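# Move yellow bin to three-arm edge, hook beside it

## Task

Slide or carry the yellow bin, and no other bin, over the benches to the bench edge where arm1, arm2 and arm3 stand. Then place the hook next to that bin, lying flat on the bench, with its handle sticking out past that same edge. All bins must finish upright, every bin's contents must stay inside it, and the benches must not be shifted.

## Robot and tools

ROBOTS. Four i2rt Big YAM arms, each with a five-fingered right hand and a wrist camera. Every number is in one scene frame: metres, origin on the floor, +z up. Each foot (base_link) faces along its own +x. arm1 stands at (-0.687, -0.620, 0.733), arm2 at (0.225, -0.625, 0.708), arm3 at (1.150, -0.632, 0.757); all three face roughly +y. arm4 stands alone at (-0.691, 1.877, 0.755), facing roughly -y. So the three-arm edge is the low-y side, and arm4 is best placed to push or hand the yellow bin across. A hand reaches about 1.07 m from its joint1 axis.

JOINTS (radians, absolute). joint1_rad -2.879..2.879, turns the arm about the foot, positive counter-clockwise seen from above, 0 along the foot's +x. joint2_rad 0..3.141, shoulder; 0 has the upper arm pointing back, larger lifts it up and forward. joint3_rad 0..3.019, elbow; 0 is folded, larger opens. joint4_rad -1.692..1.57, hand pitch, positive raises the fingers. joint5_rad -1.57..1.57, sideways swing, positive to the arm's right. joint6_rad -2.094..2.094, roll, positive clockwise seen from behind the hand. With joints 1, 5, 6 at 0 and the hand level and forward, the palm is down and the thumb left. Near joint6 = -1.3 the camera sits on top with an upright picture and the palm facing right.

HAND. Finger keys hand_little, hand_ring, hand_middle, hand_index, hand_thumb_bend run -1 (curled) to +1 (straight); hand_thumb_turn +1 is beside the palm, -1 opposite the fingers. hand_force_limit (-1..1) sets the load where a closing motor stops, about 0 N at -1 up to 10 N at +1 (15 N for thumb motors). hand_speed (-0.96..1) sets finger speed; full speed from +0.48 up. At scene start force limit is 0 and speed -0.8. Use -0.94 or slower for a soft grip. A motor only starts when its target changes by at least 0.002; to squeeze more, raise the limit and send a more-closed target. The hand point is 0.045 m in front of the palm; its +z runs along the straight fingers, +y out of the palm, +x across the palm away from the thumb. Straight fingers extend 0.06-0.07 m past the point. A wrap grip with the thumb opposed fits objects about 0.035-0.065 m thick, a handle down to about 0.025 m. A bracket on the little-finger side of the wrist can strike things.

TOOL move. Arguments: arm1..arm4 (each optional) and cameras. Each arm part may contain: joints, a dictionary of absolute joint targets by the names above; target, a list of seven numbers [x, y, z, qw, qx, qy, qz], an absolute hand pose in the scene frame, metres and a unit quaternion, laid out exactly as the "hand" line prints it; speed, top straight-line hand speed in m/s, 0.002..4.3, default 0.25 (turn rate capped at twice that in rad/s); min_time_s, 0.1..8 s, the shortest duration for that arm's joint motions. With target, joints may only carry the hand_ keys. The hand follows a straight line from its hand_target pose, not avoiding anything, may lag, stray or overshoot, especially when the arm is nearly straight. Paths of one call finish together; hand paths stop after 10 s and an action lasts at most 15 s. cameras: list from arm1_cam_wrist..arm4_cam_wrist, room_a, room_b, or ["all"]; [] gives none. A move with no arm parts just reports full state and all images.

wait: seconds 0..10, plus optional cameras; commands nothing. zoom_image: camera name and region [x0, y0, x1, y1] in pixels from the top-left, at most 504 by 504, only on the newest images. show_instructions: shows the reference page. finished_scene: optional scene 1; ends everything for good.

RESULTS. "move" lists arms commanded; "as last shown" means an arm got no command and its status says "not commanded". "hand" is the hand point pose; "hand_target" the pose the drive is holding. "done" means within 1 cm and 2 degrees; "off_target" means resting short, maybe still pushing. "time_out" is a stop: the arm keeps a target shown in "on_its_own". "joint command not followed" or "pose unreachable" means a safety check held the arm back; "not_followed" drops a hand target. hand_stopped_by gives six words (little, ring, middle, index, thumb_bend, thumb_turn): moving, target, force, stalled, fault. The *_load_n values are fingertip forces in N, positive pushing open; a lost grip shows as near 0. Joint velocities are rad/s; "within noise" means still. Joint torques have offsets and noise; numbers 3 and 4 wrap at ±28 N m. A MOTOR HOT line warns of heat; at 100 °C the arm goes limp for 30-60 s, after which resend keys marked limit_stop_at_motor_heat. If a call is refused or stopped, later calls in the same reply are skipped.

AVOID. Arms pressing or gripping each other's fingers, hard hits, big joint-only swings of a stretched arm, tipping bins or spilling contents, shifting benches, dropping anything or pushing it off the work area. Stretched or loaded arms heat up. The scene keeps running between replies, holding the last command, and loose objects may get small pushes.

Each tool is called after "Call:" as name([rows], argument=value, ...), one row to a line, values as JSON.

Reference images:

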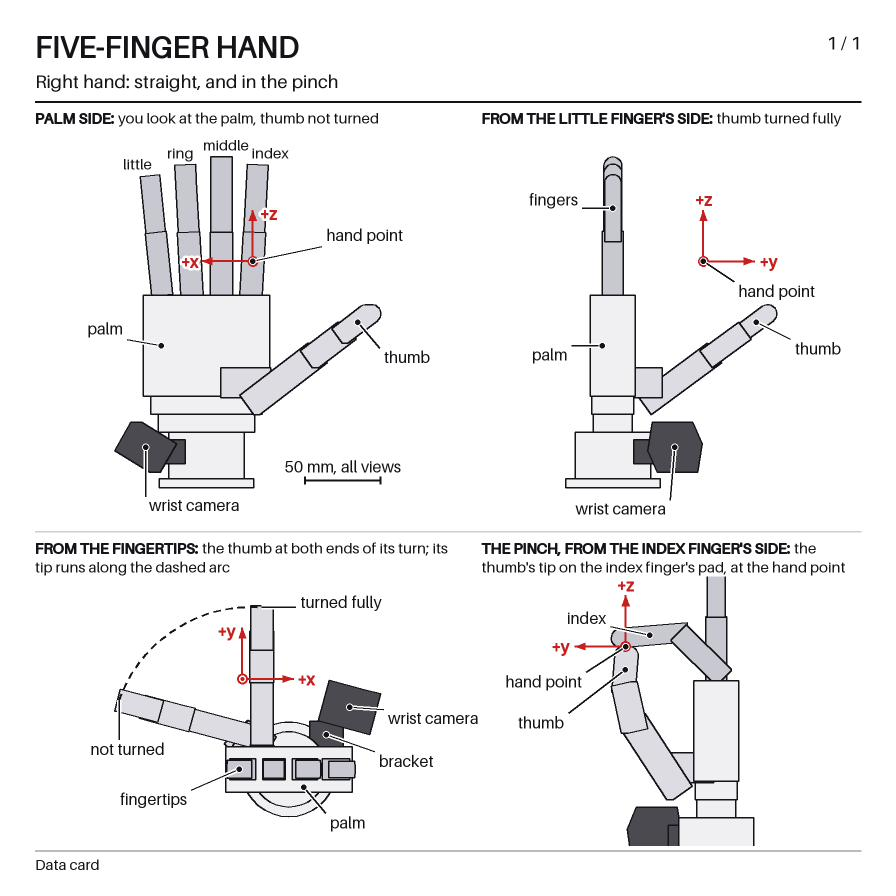

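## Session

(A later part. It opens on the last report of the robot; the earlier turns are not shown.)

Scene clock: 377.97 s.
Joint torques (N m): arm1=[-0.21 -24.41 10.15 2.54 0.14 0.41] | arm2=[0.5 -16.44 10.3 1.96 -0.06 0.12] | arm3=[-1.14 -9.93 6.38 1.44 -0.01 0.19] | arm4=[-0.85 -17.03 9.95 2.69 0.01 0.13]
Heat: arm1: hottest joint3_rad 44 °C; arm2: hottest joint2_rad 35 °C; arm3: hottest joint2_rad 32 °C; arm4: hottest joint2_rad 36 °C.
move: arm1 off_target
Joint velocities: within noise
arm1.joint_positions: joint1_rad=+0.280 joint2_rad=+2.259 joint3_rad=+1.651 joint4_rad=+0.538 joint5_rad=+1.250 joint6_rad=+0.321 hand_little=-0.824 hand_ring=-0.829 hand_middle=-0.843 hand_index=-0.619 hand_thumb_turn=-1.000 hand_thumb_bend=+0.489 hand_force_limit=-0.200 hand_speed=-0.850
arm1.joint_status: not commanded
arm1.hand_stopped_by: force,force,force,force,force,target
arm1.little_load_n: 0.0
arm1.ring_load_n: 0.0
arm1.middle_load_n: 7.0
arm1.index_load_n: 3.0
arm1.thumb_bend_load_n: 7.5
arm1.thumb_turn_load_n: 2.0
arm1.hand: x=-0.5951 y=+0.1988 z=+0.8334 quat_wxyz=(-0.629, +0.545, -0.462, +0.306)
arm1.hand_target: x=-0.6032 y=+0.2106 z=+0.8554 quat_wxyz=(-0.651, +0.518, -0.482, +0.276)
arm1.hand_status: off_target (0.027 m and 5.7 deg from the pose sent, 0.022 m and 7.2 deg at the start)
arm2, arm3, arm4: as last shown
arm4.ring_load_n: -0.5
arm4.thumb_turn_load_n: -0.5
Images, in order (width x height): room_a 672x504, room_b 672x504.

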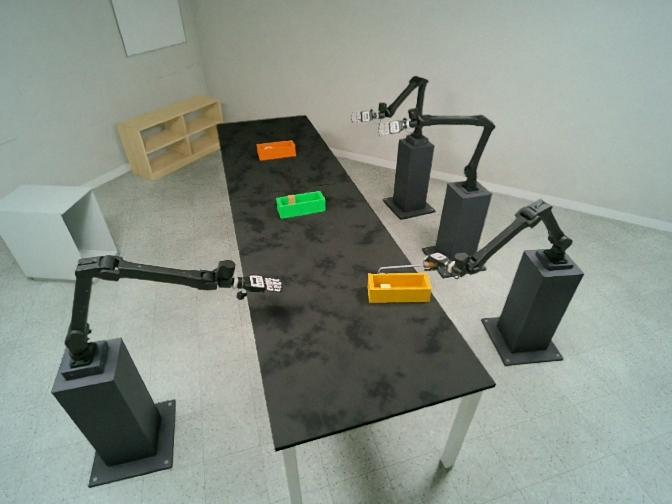

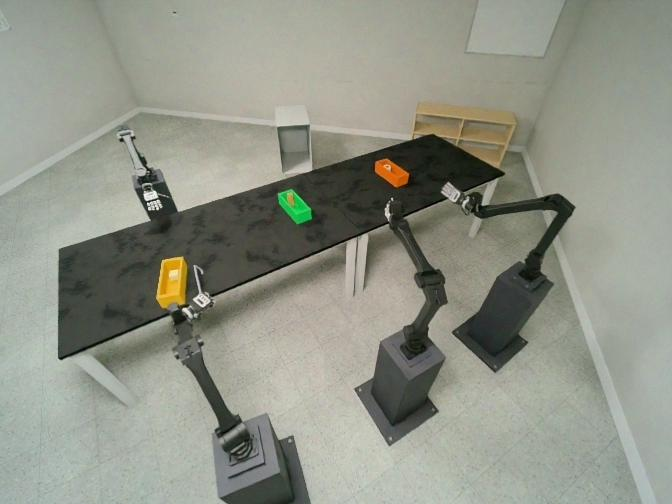

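Call:
move(arm1={"target": [-0.603, 0.212, 0.840, -0.6509, 0.5172, -0.4823, 0.2763], "speed": 0.05}, cameras=["room_a", "room_b"])

Call:
zoom_image(camera="room_b", region=[140, 230, 240, 330])

Call:
zoom_image(camera="room_a", region=[360, 220, 500, 320])

Scene clock: 379.17 s.
Joint torques (N m): arm1=[-0.26 -24.06 9.99 2.32 0.09 0.28] | arm2=[0.44 -16.56 10.25 2 -0.07 0.11] | arm3=[-1.14 -9.93 6.37 1.44 -0.01 0.19] | arm4=[-0.56 -17.32 9.99 2.65 -0.02 0.15]
Heat: arm1: hottest joint3_rad 44 °C; arm2: hottest joint2_rad 35 °C; arm3: hottest joint2_rad 32 °C; arm4: hottest joint2_rad 36 °C.
move: arm1 off_target
Joint velocities: within noise
arm1.joint_positions: joint1_rad=+0.280 joint2_rad=+2.278 joint3_rad=+1.651 joint4_rad=+0.567 joint5_rad=+1.251 joint6_rad=+0.334 hand_little=-0.824 hand_ring=-0.829 hand_middle=-0.843 hand_index=-0.620 hand_thumb_turn=-1.000 hand_thumb_bend=+0.489 hand_force_limit=-0.200 hand_speed=-0.850
arm1.joint_status: not commanded
arm1.hand_stopped_by: force,force,force,force,force,target
arm1.little_load_n: 0.0
arm1.ring_load_n: 0.5
arm1.middle_load_n: 7.0
arm1.index_load_n: 1.5
arm1.thumb_bend_load_n: 7.0
arm1.thumb_turn_load_n: 2.0
arm1.hand: x=-0.5953 y=+0.2002 z=+0.8246 quat_wxyz=(-0.634, +0.538, -0.468, +0.299)
arm1.hand_target: x=-0.6032 y=+0.2110 z=+0.8403 quat_wxyz=(-0.651, +0.518, -0.482, +0.276)
arm1.hand_status: off_target (0.021 m and 4.4 deg from the pose sent, 0.017 m and 5.7 deg at the start)
arm2, arm3, arm4: as last shown
arm2.thumb_turn_load_n: 0.5
arm3.thumb_turn_load_n: 0.5
arm4.ring_load_n: 0.0
arm4.thumb_turn_load_n: 0.0
Images, in order (width x height): room_a 672x504, room_b 672x504.

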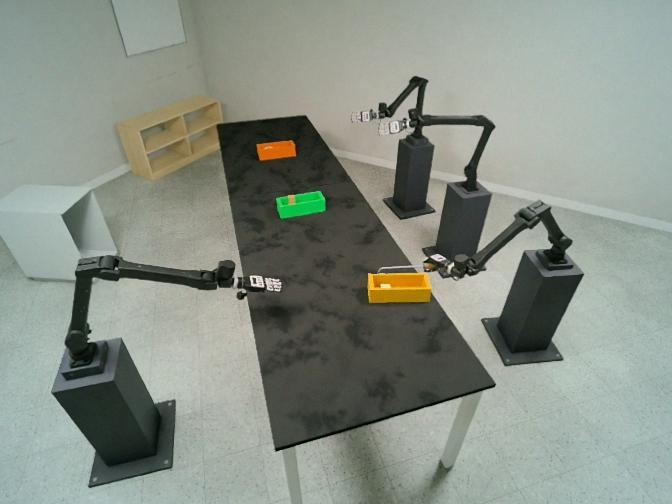

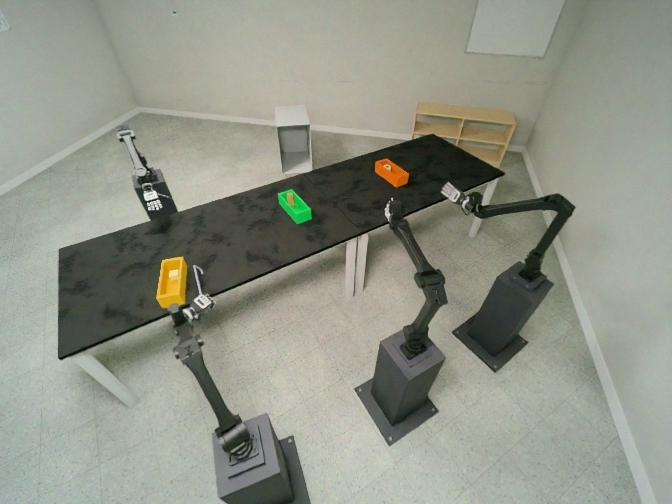

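Scaled by 5.040 from the camera's image (finer frame: 960x720).

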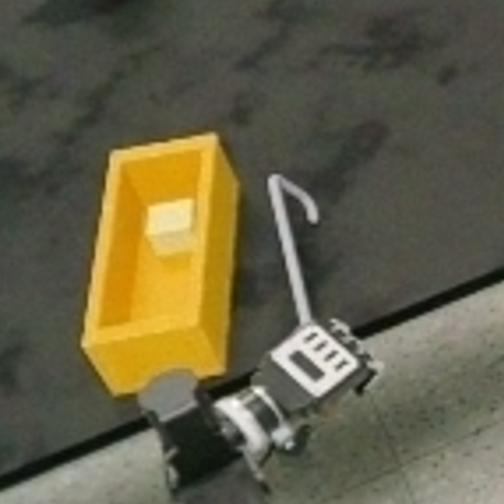

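Scaled by 3.600 from the camera's image (finer frame: 960x720).

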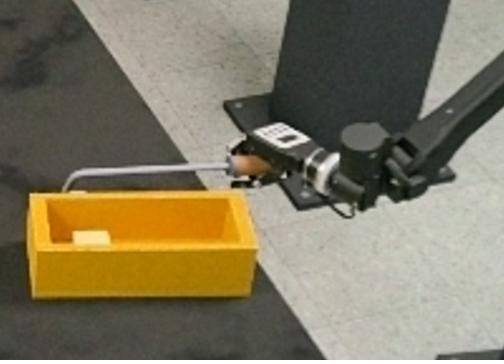

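Call:
move(arm1={"joints": {"hand_thumb_bend": 0.75, "hand_speed": -0.85}}, cameras=["room_a", "room_b"])

Call:
zoom_image(camera="room_b", region=[140, 230, 240, 330])

Call:
zoom_image(camera="room_a", region=[360, 220, 500, 320])

Scene clock: 381.17 s.
Joint torques (N m): arm1=[-0.32 -24 9.98 2.32 0.06 0.28] | arm2=[0.44 -16.56 10.24 1.99 -0.06 0.13] | arm3=[-1.2 -9.93 6.38 1.44 -0.01 0.19] | arm4=[-0.56 -16.56 10.22 2.71 -0.02 0.13]
Heat: arm1: hottest joint3_rad 44 °C; arm2: hottest joint2_rad 35 °C; arm3: hottest joint2_rad 32 °C; arm4: hottest joint2_rad 36 °C.
move: arm1 done
Joint velocities: within noise
arm1.joint_positions: joint1_rad=+0.280 joint2_rad=+2.278 joint3_rad=+1.651 joint4_rad=+0.569 joint5_rad=+1.252 joint6_rad=+0.334 hand_little=-0.824 hand_ring=-0.829 hand_middle=-0.843 hand_index=-0.620 hand_thumb_turn=-1.000 hand_thumb_bend=+0.751 hand_force_limit=-0.200 hand_speed=-0.850
arm1.joint_status: all done
arm1.hand_stopped_by: force,force,force,force,target,target
arm1.little_load_n: 0.0
arm1.ring_load_n: 0.0
arm1.middle_load_n: 3.0
arm1.index_load_n: 0.0
arm1.thumb_bend_load_n: 1.5
arm1.thumb_turn_load_n: 0.5
arm1.hand: x=-0.5952 y=+0.2002 z=+0.8249 quat_wxyz=(-0.634, +0.537, -0.469, +0.299)
arm1.hand_target: x=-0.6032 y=+0.2110 z=+0.8403 quat_wxyz=(-0.651, +0.518, -0.482, +0.276)
arm1.hand_status: not commanded
arm2, arm3, arm4: as last shown
arm2.little_load_n: -0.5
arm3.thumb_turn_load_n: 0.0
arm4.ring_load_n: -0.5
arm4.thumb_bend_load_n: -0.5
Images, in order (width x height): room_a 672x504, room_b 672x504.

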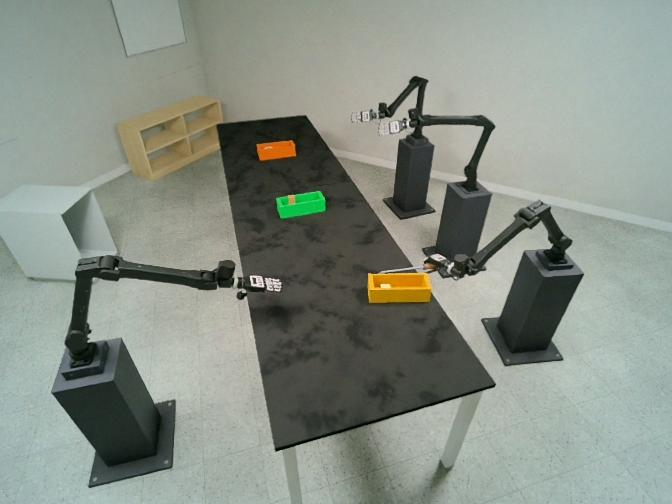

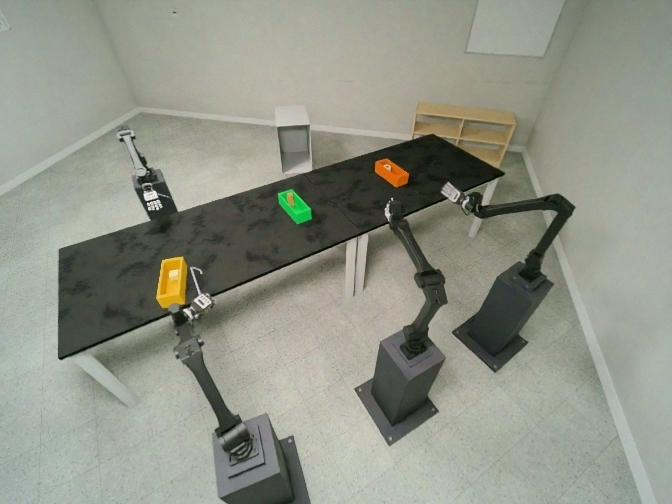

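Scaled by 5.040 from the camera's image (finer frame: 960x720).

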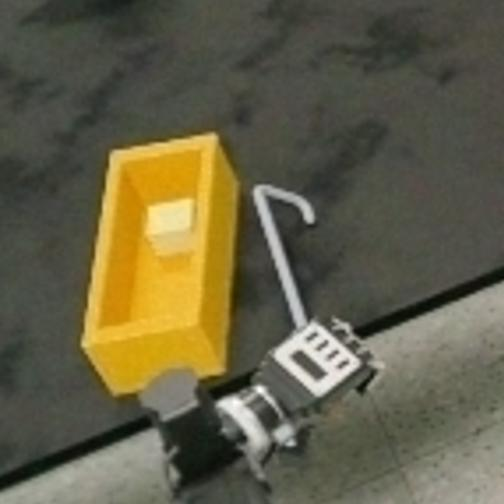

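Scaled by 3.600 from the camera's image (finer frame: 960x720).

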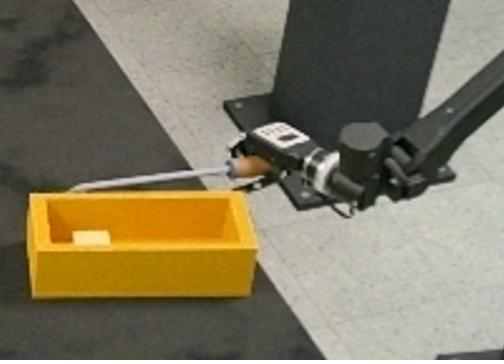

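Call:
move(arm1={"joints": {"hand_thumb_bend": 1.0, "hand_speed": -0.85}}, cameras=["room_a", "room_b"])

Call:
zoom_image(camera="room_b", region=[140, 230, 240, 330])

Call:
zoom_image(camera="room_a", region=[360, 220, 500, 320])

Scene clock: 383.60 s.
Joint torques (N m): arm1=[-0.15 -24.18 9.96 2.3 0.06 0.28] | arm2=[0.38 -16.62 10.24 1.98 -0.07 0.11] | arm3=[-1.14 -9.93 6.38 1.43 -0.01 0.19] | arm4=[-0.79 -17.14 10.06 2.63 -0.02 0.17]
Heat: arm1: hottest joint3_rad 44 °C; arm2: hottest joint2_rad 35 °C; arm3: hottest joint2_rad 32 °C; arm4: hottest joint2_rad 36 °C.
move: arm1 done
Joint velocities: within noise
arm1.joint_positions: joint1_rad=+0.280 joint2_rad=+2.279 joint3_rad=+1.651 joint4_rad=+0.569 joint5_rad=+1.252 joint6_rad=+0.334 hand_little=-0.824 hand_ring=-0.829 hand_middle=-0.843 hand_index=-0.620 hand_thumb_turn=-1.000 hand_thumb_bend=+1.000 hand_force_limit=-0.200 hand_speed=-0.850
arm1.joint_status: all done
arm1.hand_stopped_by: force,force,force,force,target,target
arm1.little_load_n: 0.0
arm1.ring_load_n: 0.0
arm1.middle_load_n: 5.0
arm1.index_load_n: 0.0
arm1.thumb_bend_load_n: 0.0
arm1.thumb_turn_load_n: 0.5
arm1.hand: x=-0.5952 y=+0.2002 z=+0.8243 quat_wxyz=(-0.634, +0.538, -0.468, +0.299)
arm1.hand_target: x=-0.6032 y=+0.2110 z=+0.8401 quat_wxyz=(-0.651, +0.518, -0.482, +0.276)
arm1.hand_status: not commanded
arm2, arm3, arm4: as last shown
arm2.little_load_n: 0.0
arm4.ring_load_n: 0.0
arm4.index_load_n: -0.5
arm4.thumb_bend_load_n: 0.0
Images, in order (width x height): room_a 672x504, room_b 672x504.

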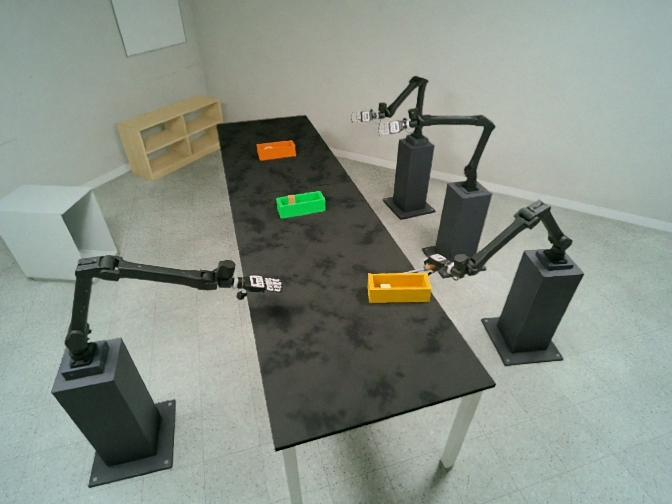

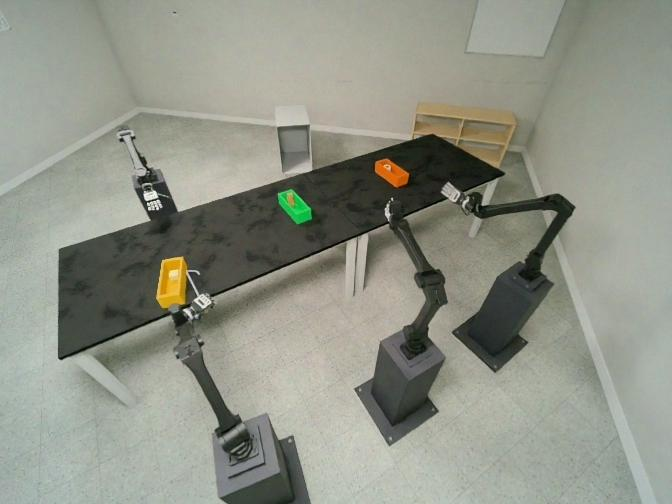

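Scaled by 5.040 from the camera's image (finer frame: 960x720).

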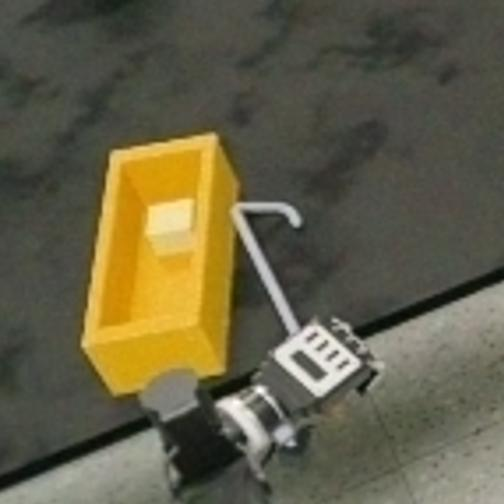

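Scaled by 3.600 from the camera's image (finer frame: 960x720).

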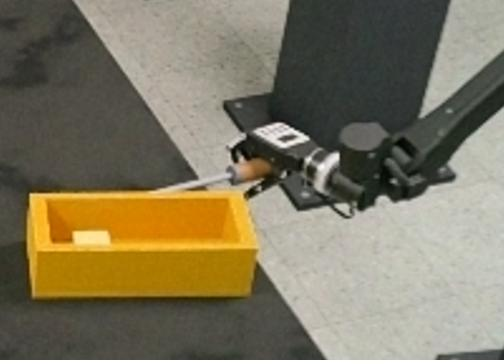

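Call:
move(arm1={"target": [-0.562, 0.208, 0.840, -0.6509, 0.5172, -0.4823, 0.2763], "speed": 0.05}, cameras=["room_a", "room_b"])

Call:
zoom_image(camera="room_b", region=[140, 230, 240, 330])

Call:
zoom_image(camera="room_a", region=[360, 220, 500, 320])

Scene clock: 385.57 s.
Joint torques (N m): arm1=[-1.38 -25.23 8.25 2.41 -0.1 0.26] | arm2=[0.44 -16.56 10.26 2 -0.06 0.11] | arm3=[-1.14 -9.88 6.38 1.44 -0.01 0.19] | arm4=[-0.38 -17.03 9.96 2.58 0 0.16]
Heat: arm1: hottest joint3_rad 43 °C; arm2: hottest joint2_rad 35 °C; arm3: hottest joint2_rad 32 °C; arm4: hottest joint2_rad 36 °C.
move: arm1 off_target
Joint velocities: within noise
arm1.joint_positions: joint1_rad=+0.242 joint2_rad=+2.279 joint3_rad=+1.645 joint4_rad=+0.583 joint5_rad=+1.199 joint6_rad=+0.332 hand_little=-0.824 hand_ring=-0.829 hand_middle=-0.843 hand_index=-0.620 hand_thumb_turn=-1.000 hand_thumb_bend=+1.000 hand_force_limit=-0.200 hand_speed=-0.850
arm1.joint_status: not commanded
arm1.hand_stopped_by: force,force,force,force,target,target
arm1.little_load_n: 0.0
arm1.ring_load_n: 0.0
arm1.middle_load_n: 4.5
arm1.index_load_n: 0.0
arm1.thumb_bend_load_n: 0.0
arm1.thumb_turn_load_n: 0.5
arm1.hand: x=-0.5703 y=+0.2035 z=+0.8234 quat_wxyz=(-0.637, +0.540, -0.466, +0.292)
arm1.hand_target: x=-0.5620 y=+0.2075 z=+0.8400 quat_wxyz=(-0.651, +0.517, -0.482, +0.276)
arm1.hand_status: off_target (0.019 m and 4.0 deg from the pose sent, 0.037 m and 4.3 deg at the start)
arm2, arm3, arm4: as last shown
arm3.thumb_bend_load_n: 0.5
arm4.index_load_n: 0.0
arm4.thumb_bend_load_n: -0.5
Images, in order (width x height): room_a 672x504, room_b 672x504.

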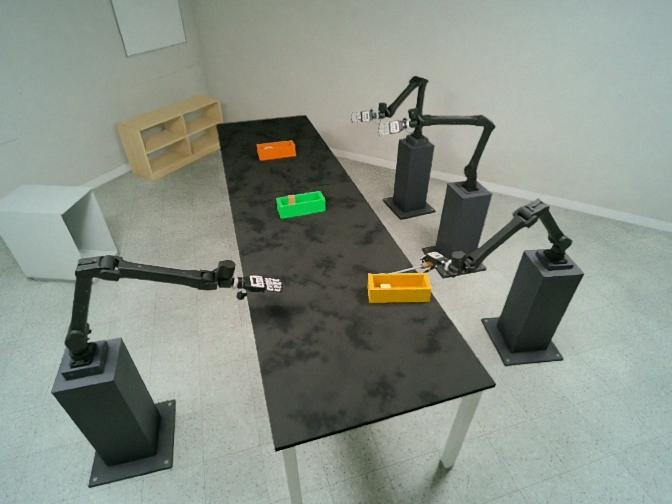

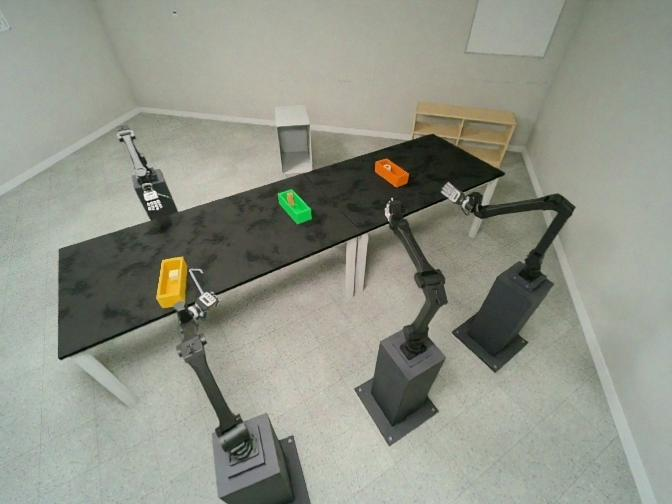

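Scaled by 5.040 from the camera's image (finer frame: 960x720).

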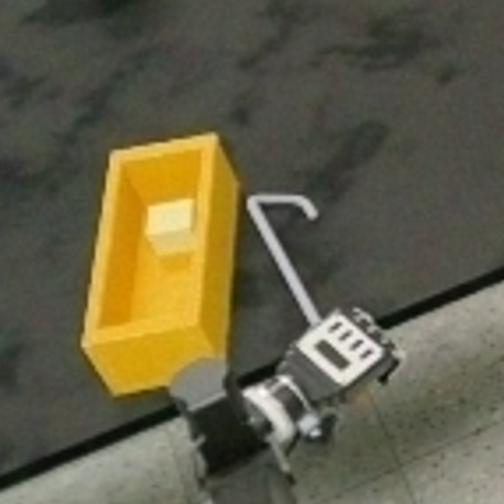

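Scaled by 3.600 from the camera's image (finer frame: 960x720).

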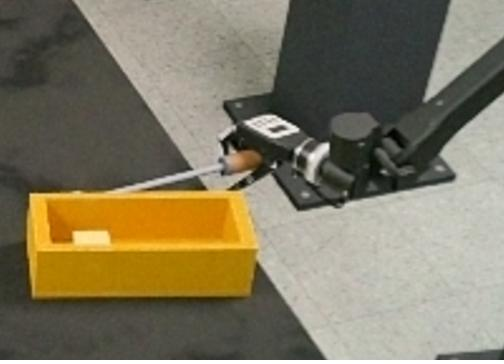

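Call:
move(arm1={"target": [-0.542, 0.205, 0.822, -0.6509, 0.5172, -0.4823, 0.2763], "speed": 0.05}, cameras=["room_a", "room_b", "arm1_cam_wrist"])

Call:
zoom_image(camera="room_b", region=[140, 230, 240, 330])

Call:
zoom_image(camera="room_a", region=[360, 220, 500, 320])

Scene clock: 386.87 s.
Joint torques (N m): arm1=[-1.32 -24.18 8.03 2.45 -0.09 0.26] | arm2=[0.38 -16.56 10.24 1.98 -0.07 0.12] | arm3=[-1.14 -9.93 6.37 1.43 -0.01 0.19] | arm4=[-0.38 -17.38 10.13 2.76 -0.02 0.18]
Heat: arm1: hottest joint3_rad 43 °C; arm2: hottest joint2_rad 35 °C; arm3: hottest joint2_rad 32 °C; arm4: hottest joint2_rad 36 °C.
move: arm1 off_target
Joint velocities: within noise
arm1.joint_positions: joint1_rad=+0.216 joint2_rad=+2.288 joint3_rad=+1.629 joint4_rad=+0.622 joint5_rad=+1.170 joint6_rad=+0.332 hand_little=-0.824 hand_ring=-0.829 hand_middle=-0.843 hand_index=-0.620 hand_thumb_turn=-1.000 hand_thumb_bend=+1.000 hand_force_limit=-0.200 hand_speed=-0.850
arm1.joint_status: not commanded
arm1.hand_stopped_by: force,force,force,force,target,target
arm1.little_load_n: 0.0
arm1.ring_load_n: 0.0
arm1.middle_load_n: 3.5
arm1.index_load_n: 0.0
arm1.thumb_bend_load_n: 0.0
arm1.thumb_turn_load_n: 1.0
arm1.hand: x=-0.5531 y=+0.2020 z=+0.8155 quat_wxyz=(-0.641, +0.536, -0.468, +0.288)
arm1.hand_target: x=-0.5421 y=+0.2046 z=+0.8220 quat_wxyz=(-0.651, +0.517, -0.482, +0.276)
arm1.hand_status: off_target (0.013 m and 3.2 deg from the pose sent, 0.028 m and 4.0 deg at the start)
arm2, arm3, arm4: as last shown
arm2.thumb_turn_load_n: 0.0
arm3.thumb_bend_load_n: 0.0
arm3.thumb_turn_load_n: 0.5
arm4.thumb_bend_load_n: 0.0
arm4.thumb_turn_load_n: -0.5
pictures: arm1_cam_wrist, room_a, room_b
Images, in order (width x height): arm1_cam_wrist 672x504, room_a 672x504, room_b 672x504.

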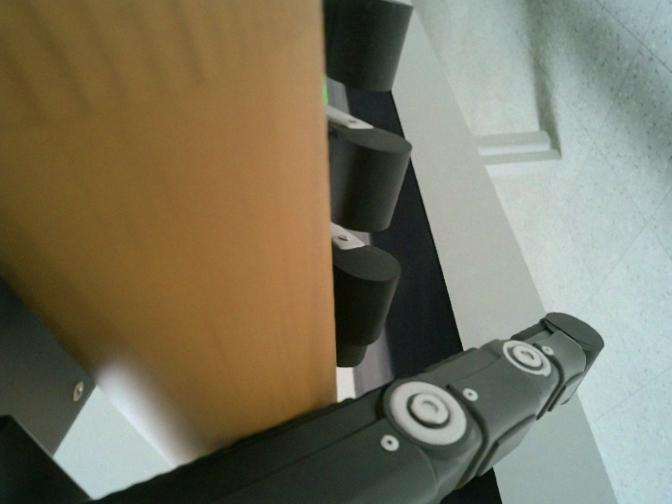

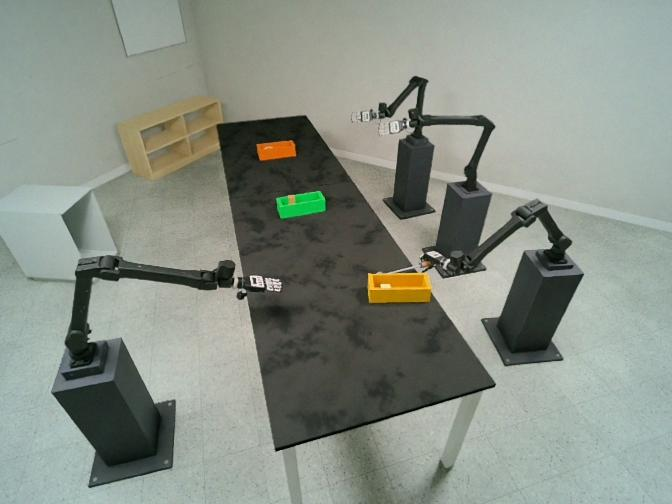

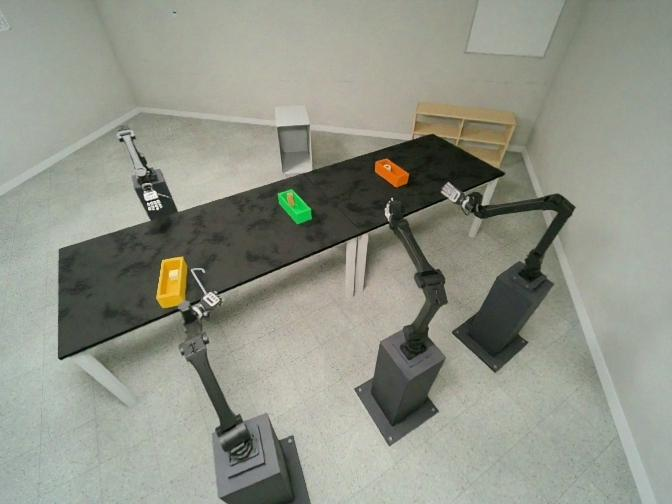

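Scaled by 5.040 from the camera's image (finer frame: 960x720).

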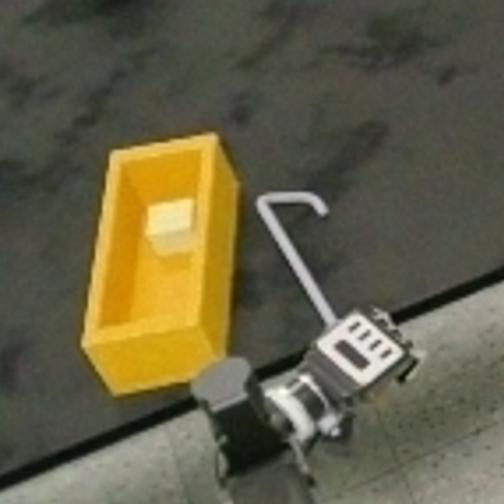

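Scaled by 3.600 from the camera's image (finer frame: 960x720).

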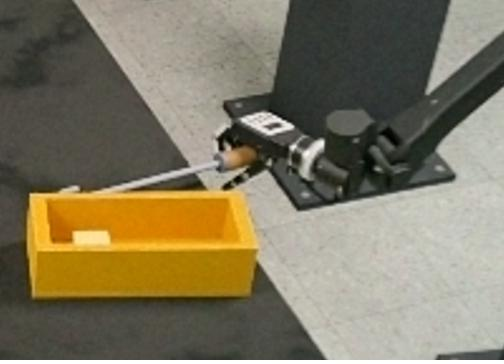

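Call:
move(arm1={"target": [-0.542, 0.205, 0.803, -0.6509, 0.5172, -0.4823, 0.2763], "speed": 0.05}, cameras=["room_a", "room_b", "arm1_cam_wrist"])

Call:
zoom_image(camera="room_b", region=[160, 255, 235, 330])

Call:
zoom_image(camera="room_a", region=[360, 220, 500, 320])

Scene clock: 388.43 s.
Joint torques (N m): arm1=[-1.9 -24.53 7.88 2.5 -0.09 0.27] | arm2=[0.5 -16.5 10.25 2 -0.06 0.12] | arm3=[-1.14 -9.88 6.38 1.43 -0.01 0.19] | arm4=[-0.73 -17.2 9.95 2.62 -0.01 0.13]
Heat: arm1: hottest joint3_rad 43 °C; arm2: hottest joint2_rad 35 °C; arm3: hottest joint2_rad 32 °C; arm4: hottest joint2_rad 36 °C.
move: arm1 off_target
Joint velocities: within noise
arm1.joint_positions: joint1_rad=+0.215 joint2_rad=+2.323 joint3_rad=+1.629 joint4_rad=+0.652 joint5_rad=+1.170 joint6_rad=+0.332 hand_little=-0.824 hand_ring=-0.829 hand_middle=-0.843 hand_index=-0.620 hand_thumb_turn=-1.000 hand_thumb_bend=+1.000 hand_force_limit=-0.200 hand_speed=-0.850
arm1.joint_status: not commanded
arm1.hand_stopped_by: force,force,force,force,target,target
arm1.little_load_n: 0.0
arm1.ring_load_n: 0.0
arm1.middle_load_n: 4.0
arm1.index_load_n: 0.0
arm1.thumb_bend_load_n: 0.0
arm1.thumb_turn_load_n: 0.5
arm1.hand: x=-0.5518 y=+0.2014 z=+0.7934 quat_wxyz=(-0.639, +0.538, -0.467, +0.289)
arm1.hand_target: x=-0.5419 y=+0.2046 z=+0.8030 quat_wxyz=(-0.651, +0.517, -0.482, +0.276)
arm1.hand_status: off_target (0.014 m and 3.5 deg from the pose sent, 0.017 m and 3.2 deg at the start)
arm2, arm3, arm4: as last shown
arm2.thumb_turn_load_n: 0.5
arm3.middle_load_n: -0.5
arm3.thumb_turn_load_n: 0.0
arm4.ring_load_n: -0.5
pictures: arm1_cam_wrist, room_a, room_b
Images, in order (width x height): arm1_cam_wrist 672x504, room_a 672x504, room_b 672x504.

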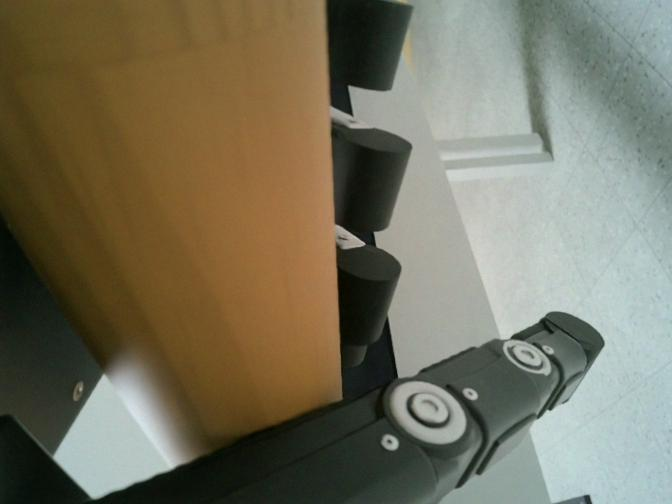

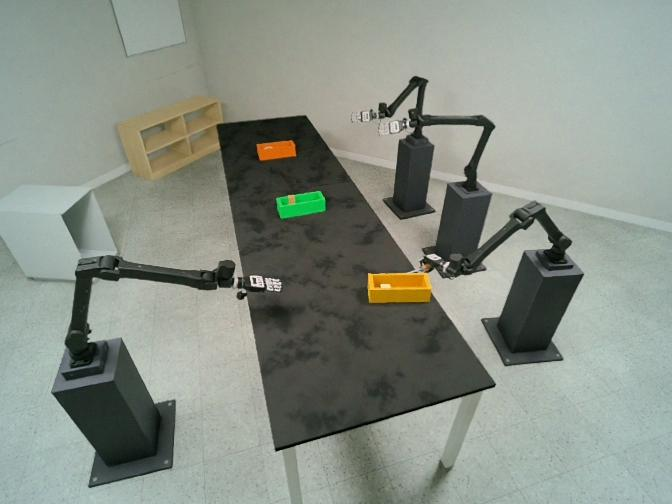

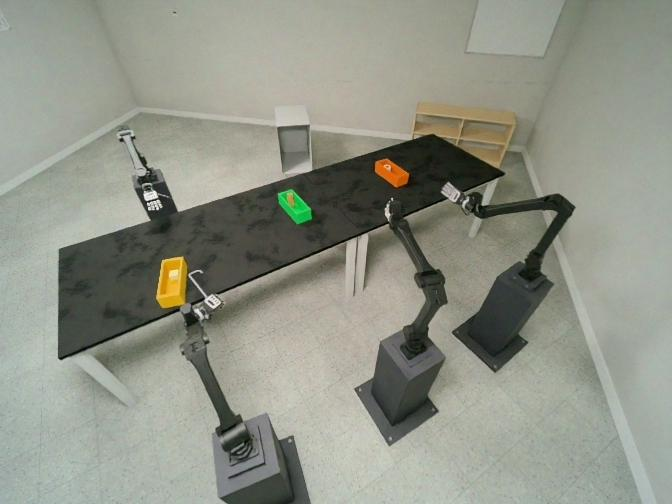

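Scaled by 6.720 from the camera's image (finer frame: 960x720).

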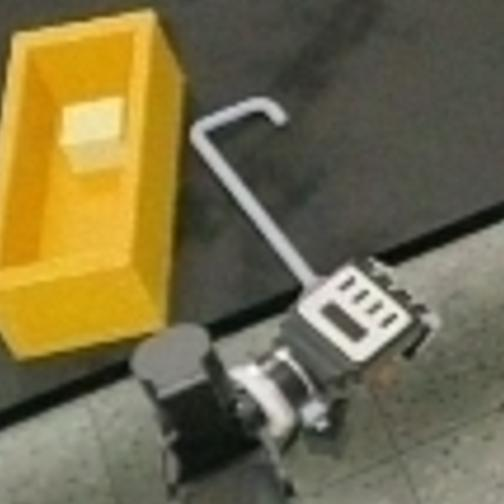

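Scaled by 3.600 from the camera's image (finer frame: 960x720).

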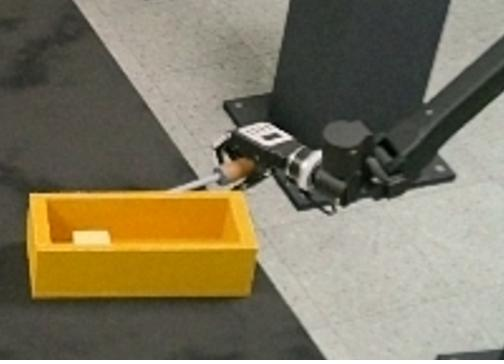

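Call:
move(arm1={"target": [-0.532, 0.205, 0.805, -0.6300, 0.4823, -0.5172, 0.3210], "speed": 0.06}, cameras=["room_a", "room_b", "arm1_cam_wrist"])

Call:
zoom_image(camera="room_b", region=[160, 255, 235, 330])

Call:
zoom_image(camera="room_a", region=[360, 220, 500, 320])

Scene clock: 390.63 s.
Joint torques (N m): arm1=[-1.38 -24 11.37 1.31 0.1 0.27] | arm2=[0.38 -16.67 10.28 1.99 -0.06 0.11] | arm3=[-1.14 -9.88 6.37 1.43 -0.01 0.19] | arm4=[-1.03 -16.79 10.1 2.65 -0.04 0.16]
Heat: arm1: hottest joint3_rad 43 °C; arm2: hottest joint2_rad 35 °C; arm3: hottest joint2_rad 32 °C; arm4: hottest joint2_rad 36 °C.
move: arm1 off_target
Joint velocities: within noise
arm1.joint_positions: joint1_rad=+0.215 joint2_rad=+2.357 joint3_rad=+1.682 joint4_rad=+0.629 joint5_rad=+1.312 joint6_rad=+0.330 hand_little=-0.824 hand_ring=-0.829 hand_middle=-0.843 hand_index=-0.620 hand_thumb_turn=-1.000 hand_thumb_bend=+1.000 hand_force_limit=-0.200 hand_speed=-0.850
arm1.joint_status: not commanded
arm1.hand_stopped_by: force,force,force,force,target,target
arm1.little_load_n: 0.0
arm1.ring_load_n: 0.0
arm1.middle_load_n: 4.0
arm1.index_load_n: 0.0
arm1.thumb_bend_load_n: 0.0
arm1.thumb_turn_load_n: 0.5
arm1.hand: x=-0.5360 y=+0.1900 z=+0.7887 quat_wxyz=(-0.618, +0.504, -0.501, +0.337)
arm1.hand_target: x=-0.5320 y=+0.2035 z=+0.8053 quat_wxyz=(-0.630, +0.482, -0.517, +0.321)
arm1.hand_status: off_target (0.023 m and 3.8 deg from the pose sent, 0.023 m and 9.3 deg at the start)
arm2.joint_positions: joint1_rad=-0.296 joint2_rad=+1.402 joint3_rad=+1.409 joint4_rad=-0.291 joint5_rad=+0.203 joint6_rad=-1.038 hand_little=+1.000 hand_ring=+1.000 hand_middle=+1.000 hand_index=+1.000 hand_thumb_turn=-1.000 hand_thumb_bend=+0.700 hand_force_limit=+0.600 hand_speed=-0.500
arm2.joint_status: not commanded
arm2.hand_stopped_by: target,target,target,target,target,target
arm2.little_load_n: 0.0
arm2.ring_load_n: 0.0
arm2.middle_load_n: 0.0
arm2.index_load_n: 0.0
arm2.thumb_bend_load_n: 0.0
arm2.thumb_turn_load_n: 0.5
arm2.hand: x=+0.4961 y=-0.0476 z=+1.1054 quat_wxyz=(-0.415, +0.764, +0.222, +0.442)
arm2.hand_target: x=+0.4967 y=-0.0507 z=+1.0993 quat_wxyz=(-0.412, +0.768, +0.221, +0.437)
arm2.hand_status: not commanded
arm3.joint_positions: joint1_rad=+0.251 joint2_rad=+1.533 joint3_rad=+0.931 joint4_rad=+0.618 joint5_rad=+0.327 joint6_rad=-1.233 hand_little=+1.000 hand_ring=+1.000 hand_middle=+1.000 hand_index=+1.000 hand_thumb_turn=-1.000 hand_thumb_bend=+0.600 hand_force_limit=+0.500 hand_speed=-0.600
arm3.joint_status: not commanded
arm3.hand_stopped_by: target,target,target,target,target,target
arm3.little_load_n: 0.0
arm3.ring_load_n: 0.0
arm3.middle_load_n: 0.0
arm3.index_load_n: 0.0
arm3.thumb_bend_load_n: 0.0
arm3.thumb_turn_load_n: 0.5
arm3.hand: x=+1.0548 y=+0.0018 z=+1.0102 quat_wxyz=(-0.583, +0.575, +0.399, +0.412)
arm3.hand_target: x=+1.0501 y=-0.0001 z=+1.0000 quat_wxyz=(-0.579, +0.579, +0.406, +0.406)
arm3.hand_status: not commanded
arm4.joint_positions: joint1_rad=+0.057 joint2_rad=+1.989 joint3_rad=+1.579 joint4_rad=+0.107 joint5_rad=+0.012 joint6_rad=-0.004 hand_little=+1.000 hand_ring=+1.000 hand_middle=+1.000 hand_index=+1.000 hand_thumb_turn=+1.000 hand_thumb_bend=+1.000 hand_force_limit=+0.000 hand_speed=-0.800
arm4.joint_status: not commanded
arm4.hand_stopped_by: target,target,target,target,target,target
arm4.little_load_n: 0.0
arm4.ring_load_n: 0.0
arm4.middle_load_n: 0.0
arm4.index_load_n: 0.0
arm4.thumb_bend_load_n: 0.0
arm4.thumb_turn_load_n: 0.0
arm4.hand: x=-0.6447 y=+1.0508 z=+0.9102 quat_wxyz=(-0.001, +0.007, -0.807, +0.591)
arm4.hand_target: x=-0.6521 y=+1.0501 z=+0.9198 quat_wxyz=(+0.000, +0.000, -0.800, +0.600)
arm4.hand_status: not commanded
pictures: arm1_cam_wrist, room_a, room_b
Images, in order (width x height): arm1_cam_wrist 672x504, room_a 672x504, room_b 672x504.

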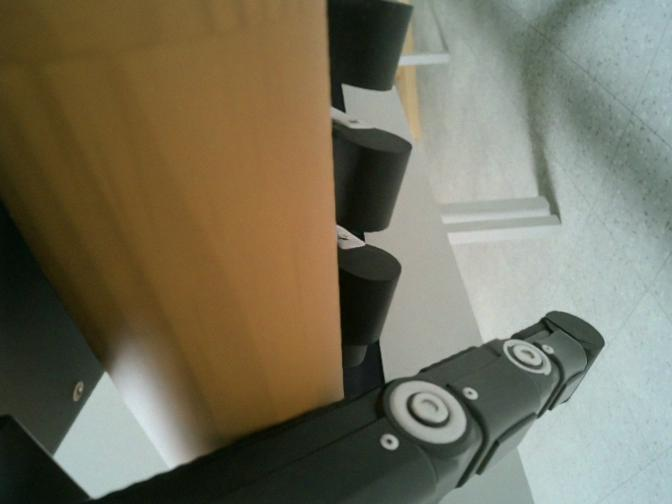

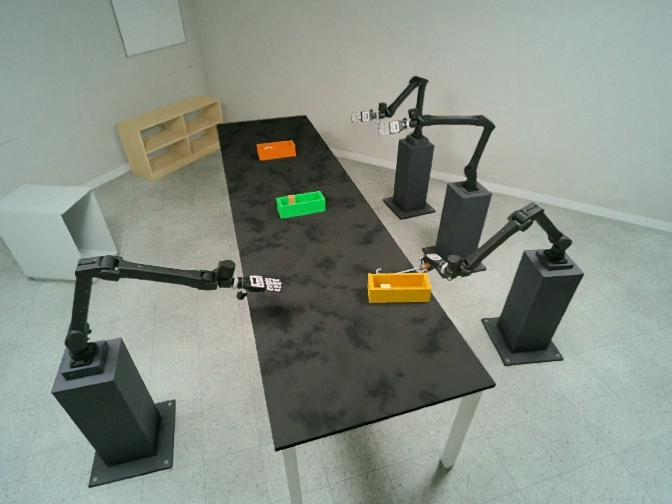

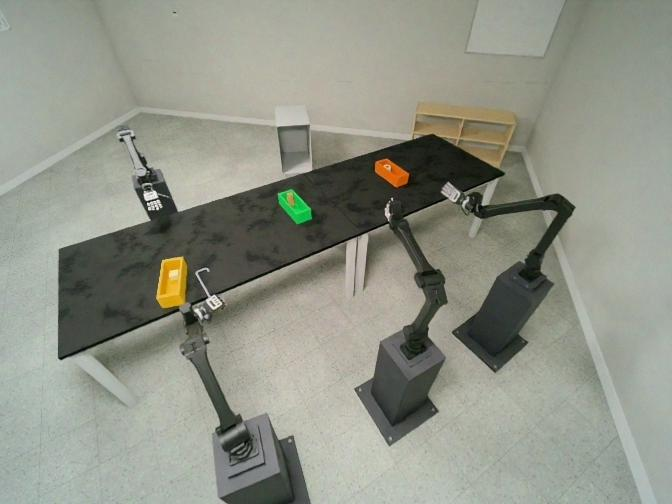

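Scaled by 6.720 from the camera's image (finer frame: 960x720).

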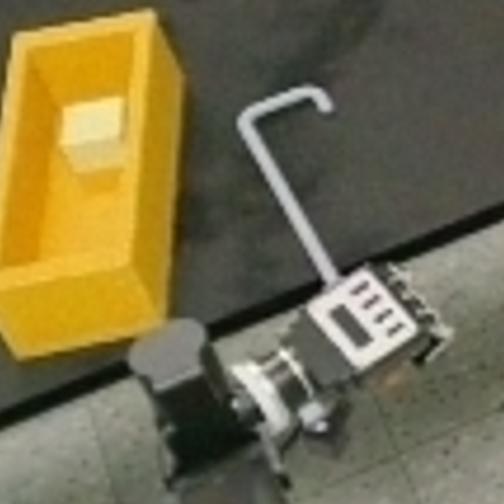

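Scaled by 3.600 from the camera's image (finer frame: 960x720).

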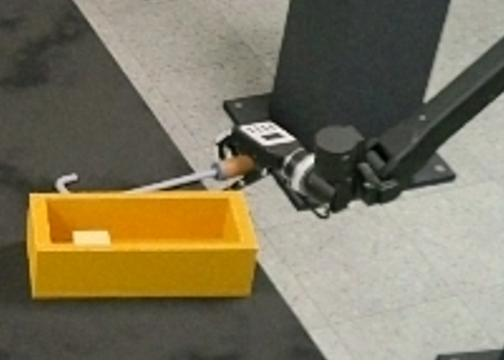

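Call:
move(arm1={"joints": {"hand_middle": -0.6, "hand_ring": -0.6, "hand_little": -0.6, "hand_index": -0.5, "hand_speed": -0.88}}, cameras=["room_a", "room_b", "arm1_cam_wrist"])

Call:
zoom_image(camera="room_b", region=[160, 255, 235, 330])

Call:
zoom_image(camera="room_a", region=[360, 220, 500, 320])

Scene clock: 393.53 s.
Joint torques (N m): arm1=[-1.38 -24.06 10.39 1.35 0.06 0.11] | arm2=[0.56 -16.5 10.26 1.99 -0.07 0.11] | arm3=[-1.14 -9.88 6.37 1.43 -0.01 0.19] | arm4=[-1.14 -17.14 10.22 2.63 0 0.14]
Heat: arm1: hottest joint3_rad 43 °C; arm2: hottest joint2_rad 35 °C; arm3: hottest joint2_rad 32 °C; arm4: hottest joint2_rad 36 °C.
move: arm1 done
Joint velocities: within noise
arm1.joint_positions: joint1_rad=+0.215 joint2_rad=+2.357 joint3_rad=+1.695 joint4_rad=+0.629 joint5_rad=+1.313 joint6_rad=+0.345 hand_little=-0.600 hand_ring=-0.600 hand_middle=-0.600 hand_index=-0.500 hand_thumb_turn=-1.000 hand_thumb_bend=+1.000 hand_force_limit=-0.200 hand_speed=-0.880
arm1.joint_status: all done
arm1.hand_stopped_by: target,target,target,target,target,target
arm1.little_load_n: 0.0
arm1.ring_load_n: 0.0
arm1.middle_load_n: 0.0
arm1.index_load_n: 0.0
arm1.thumb_bend_load_n: 0.0
arm1.thumb_turn_load_n: -0.5
arm1.hand: x=-0.5362 y=+0.1944 z=+0.7955 quat_wxyz=(-0.623, +0.496, -0.507, +0.329)
arm1.hand_target: x=-0.5320 y=+0.2035 z=+0.8052 quat_wxyz=(-0.630, +0.482, -0.517, +0.321)
arm1.hand_status: not commanded
arm2, arm3, arm4: as last shown
arm3.thumb_turn_load_n: 0.0
arm4.thumb_bend_load_n: -0.5
arm4.thumb_turn_load_n: -0.5
pictures: arm1_cam_wrist, room_a, room_b
Images, in order (width x height): arm1_cam_wrist 672x504, room_a 672x504, room_b 672x504.

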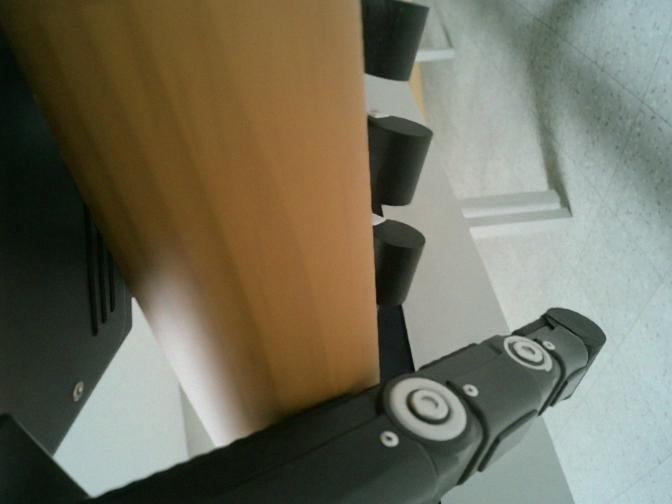

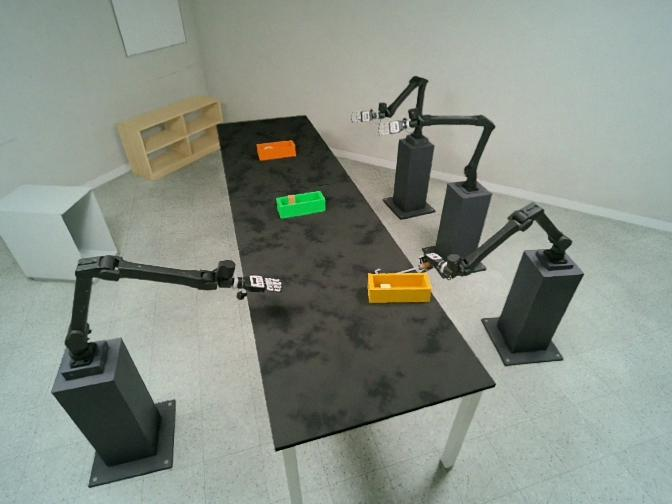

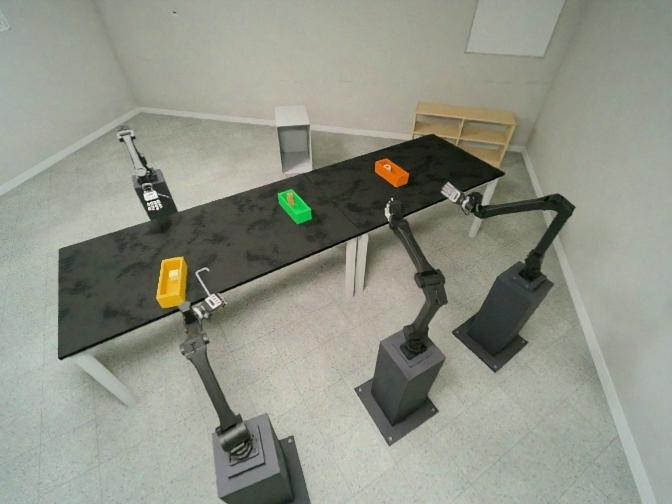

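Scaled by 6.720 from the camera's image (finer frame: 960x720).

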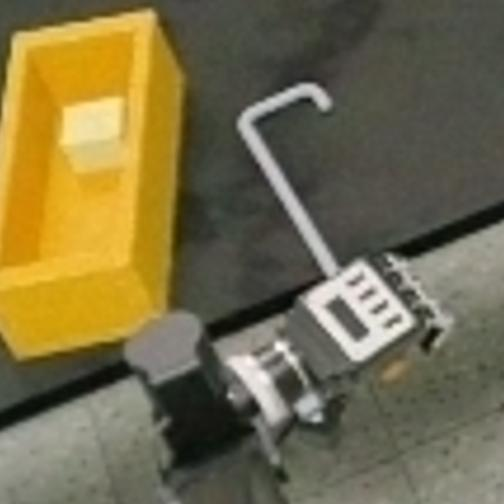

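Scaled by 3.600 from the camera's image (finer frame: 960x720).

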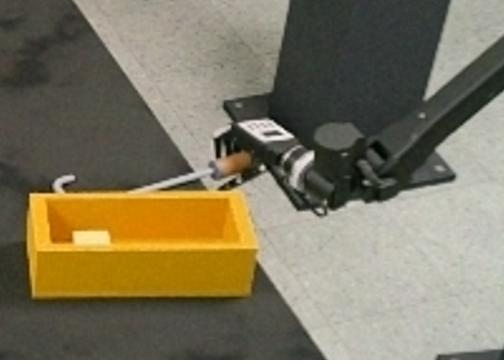

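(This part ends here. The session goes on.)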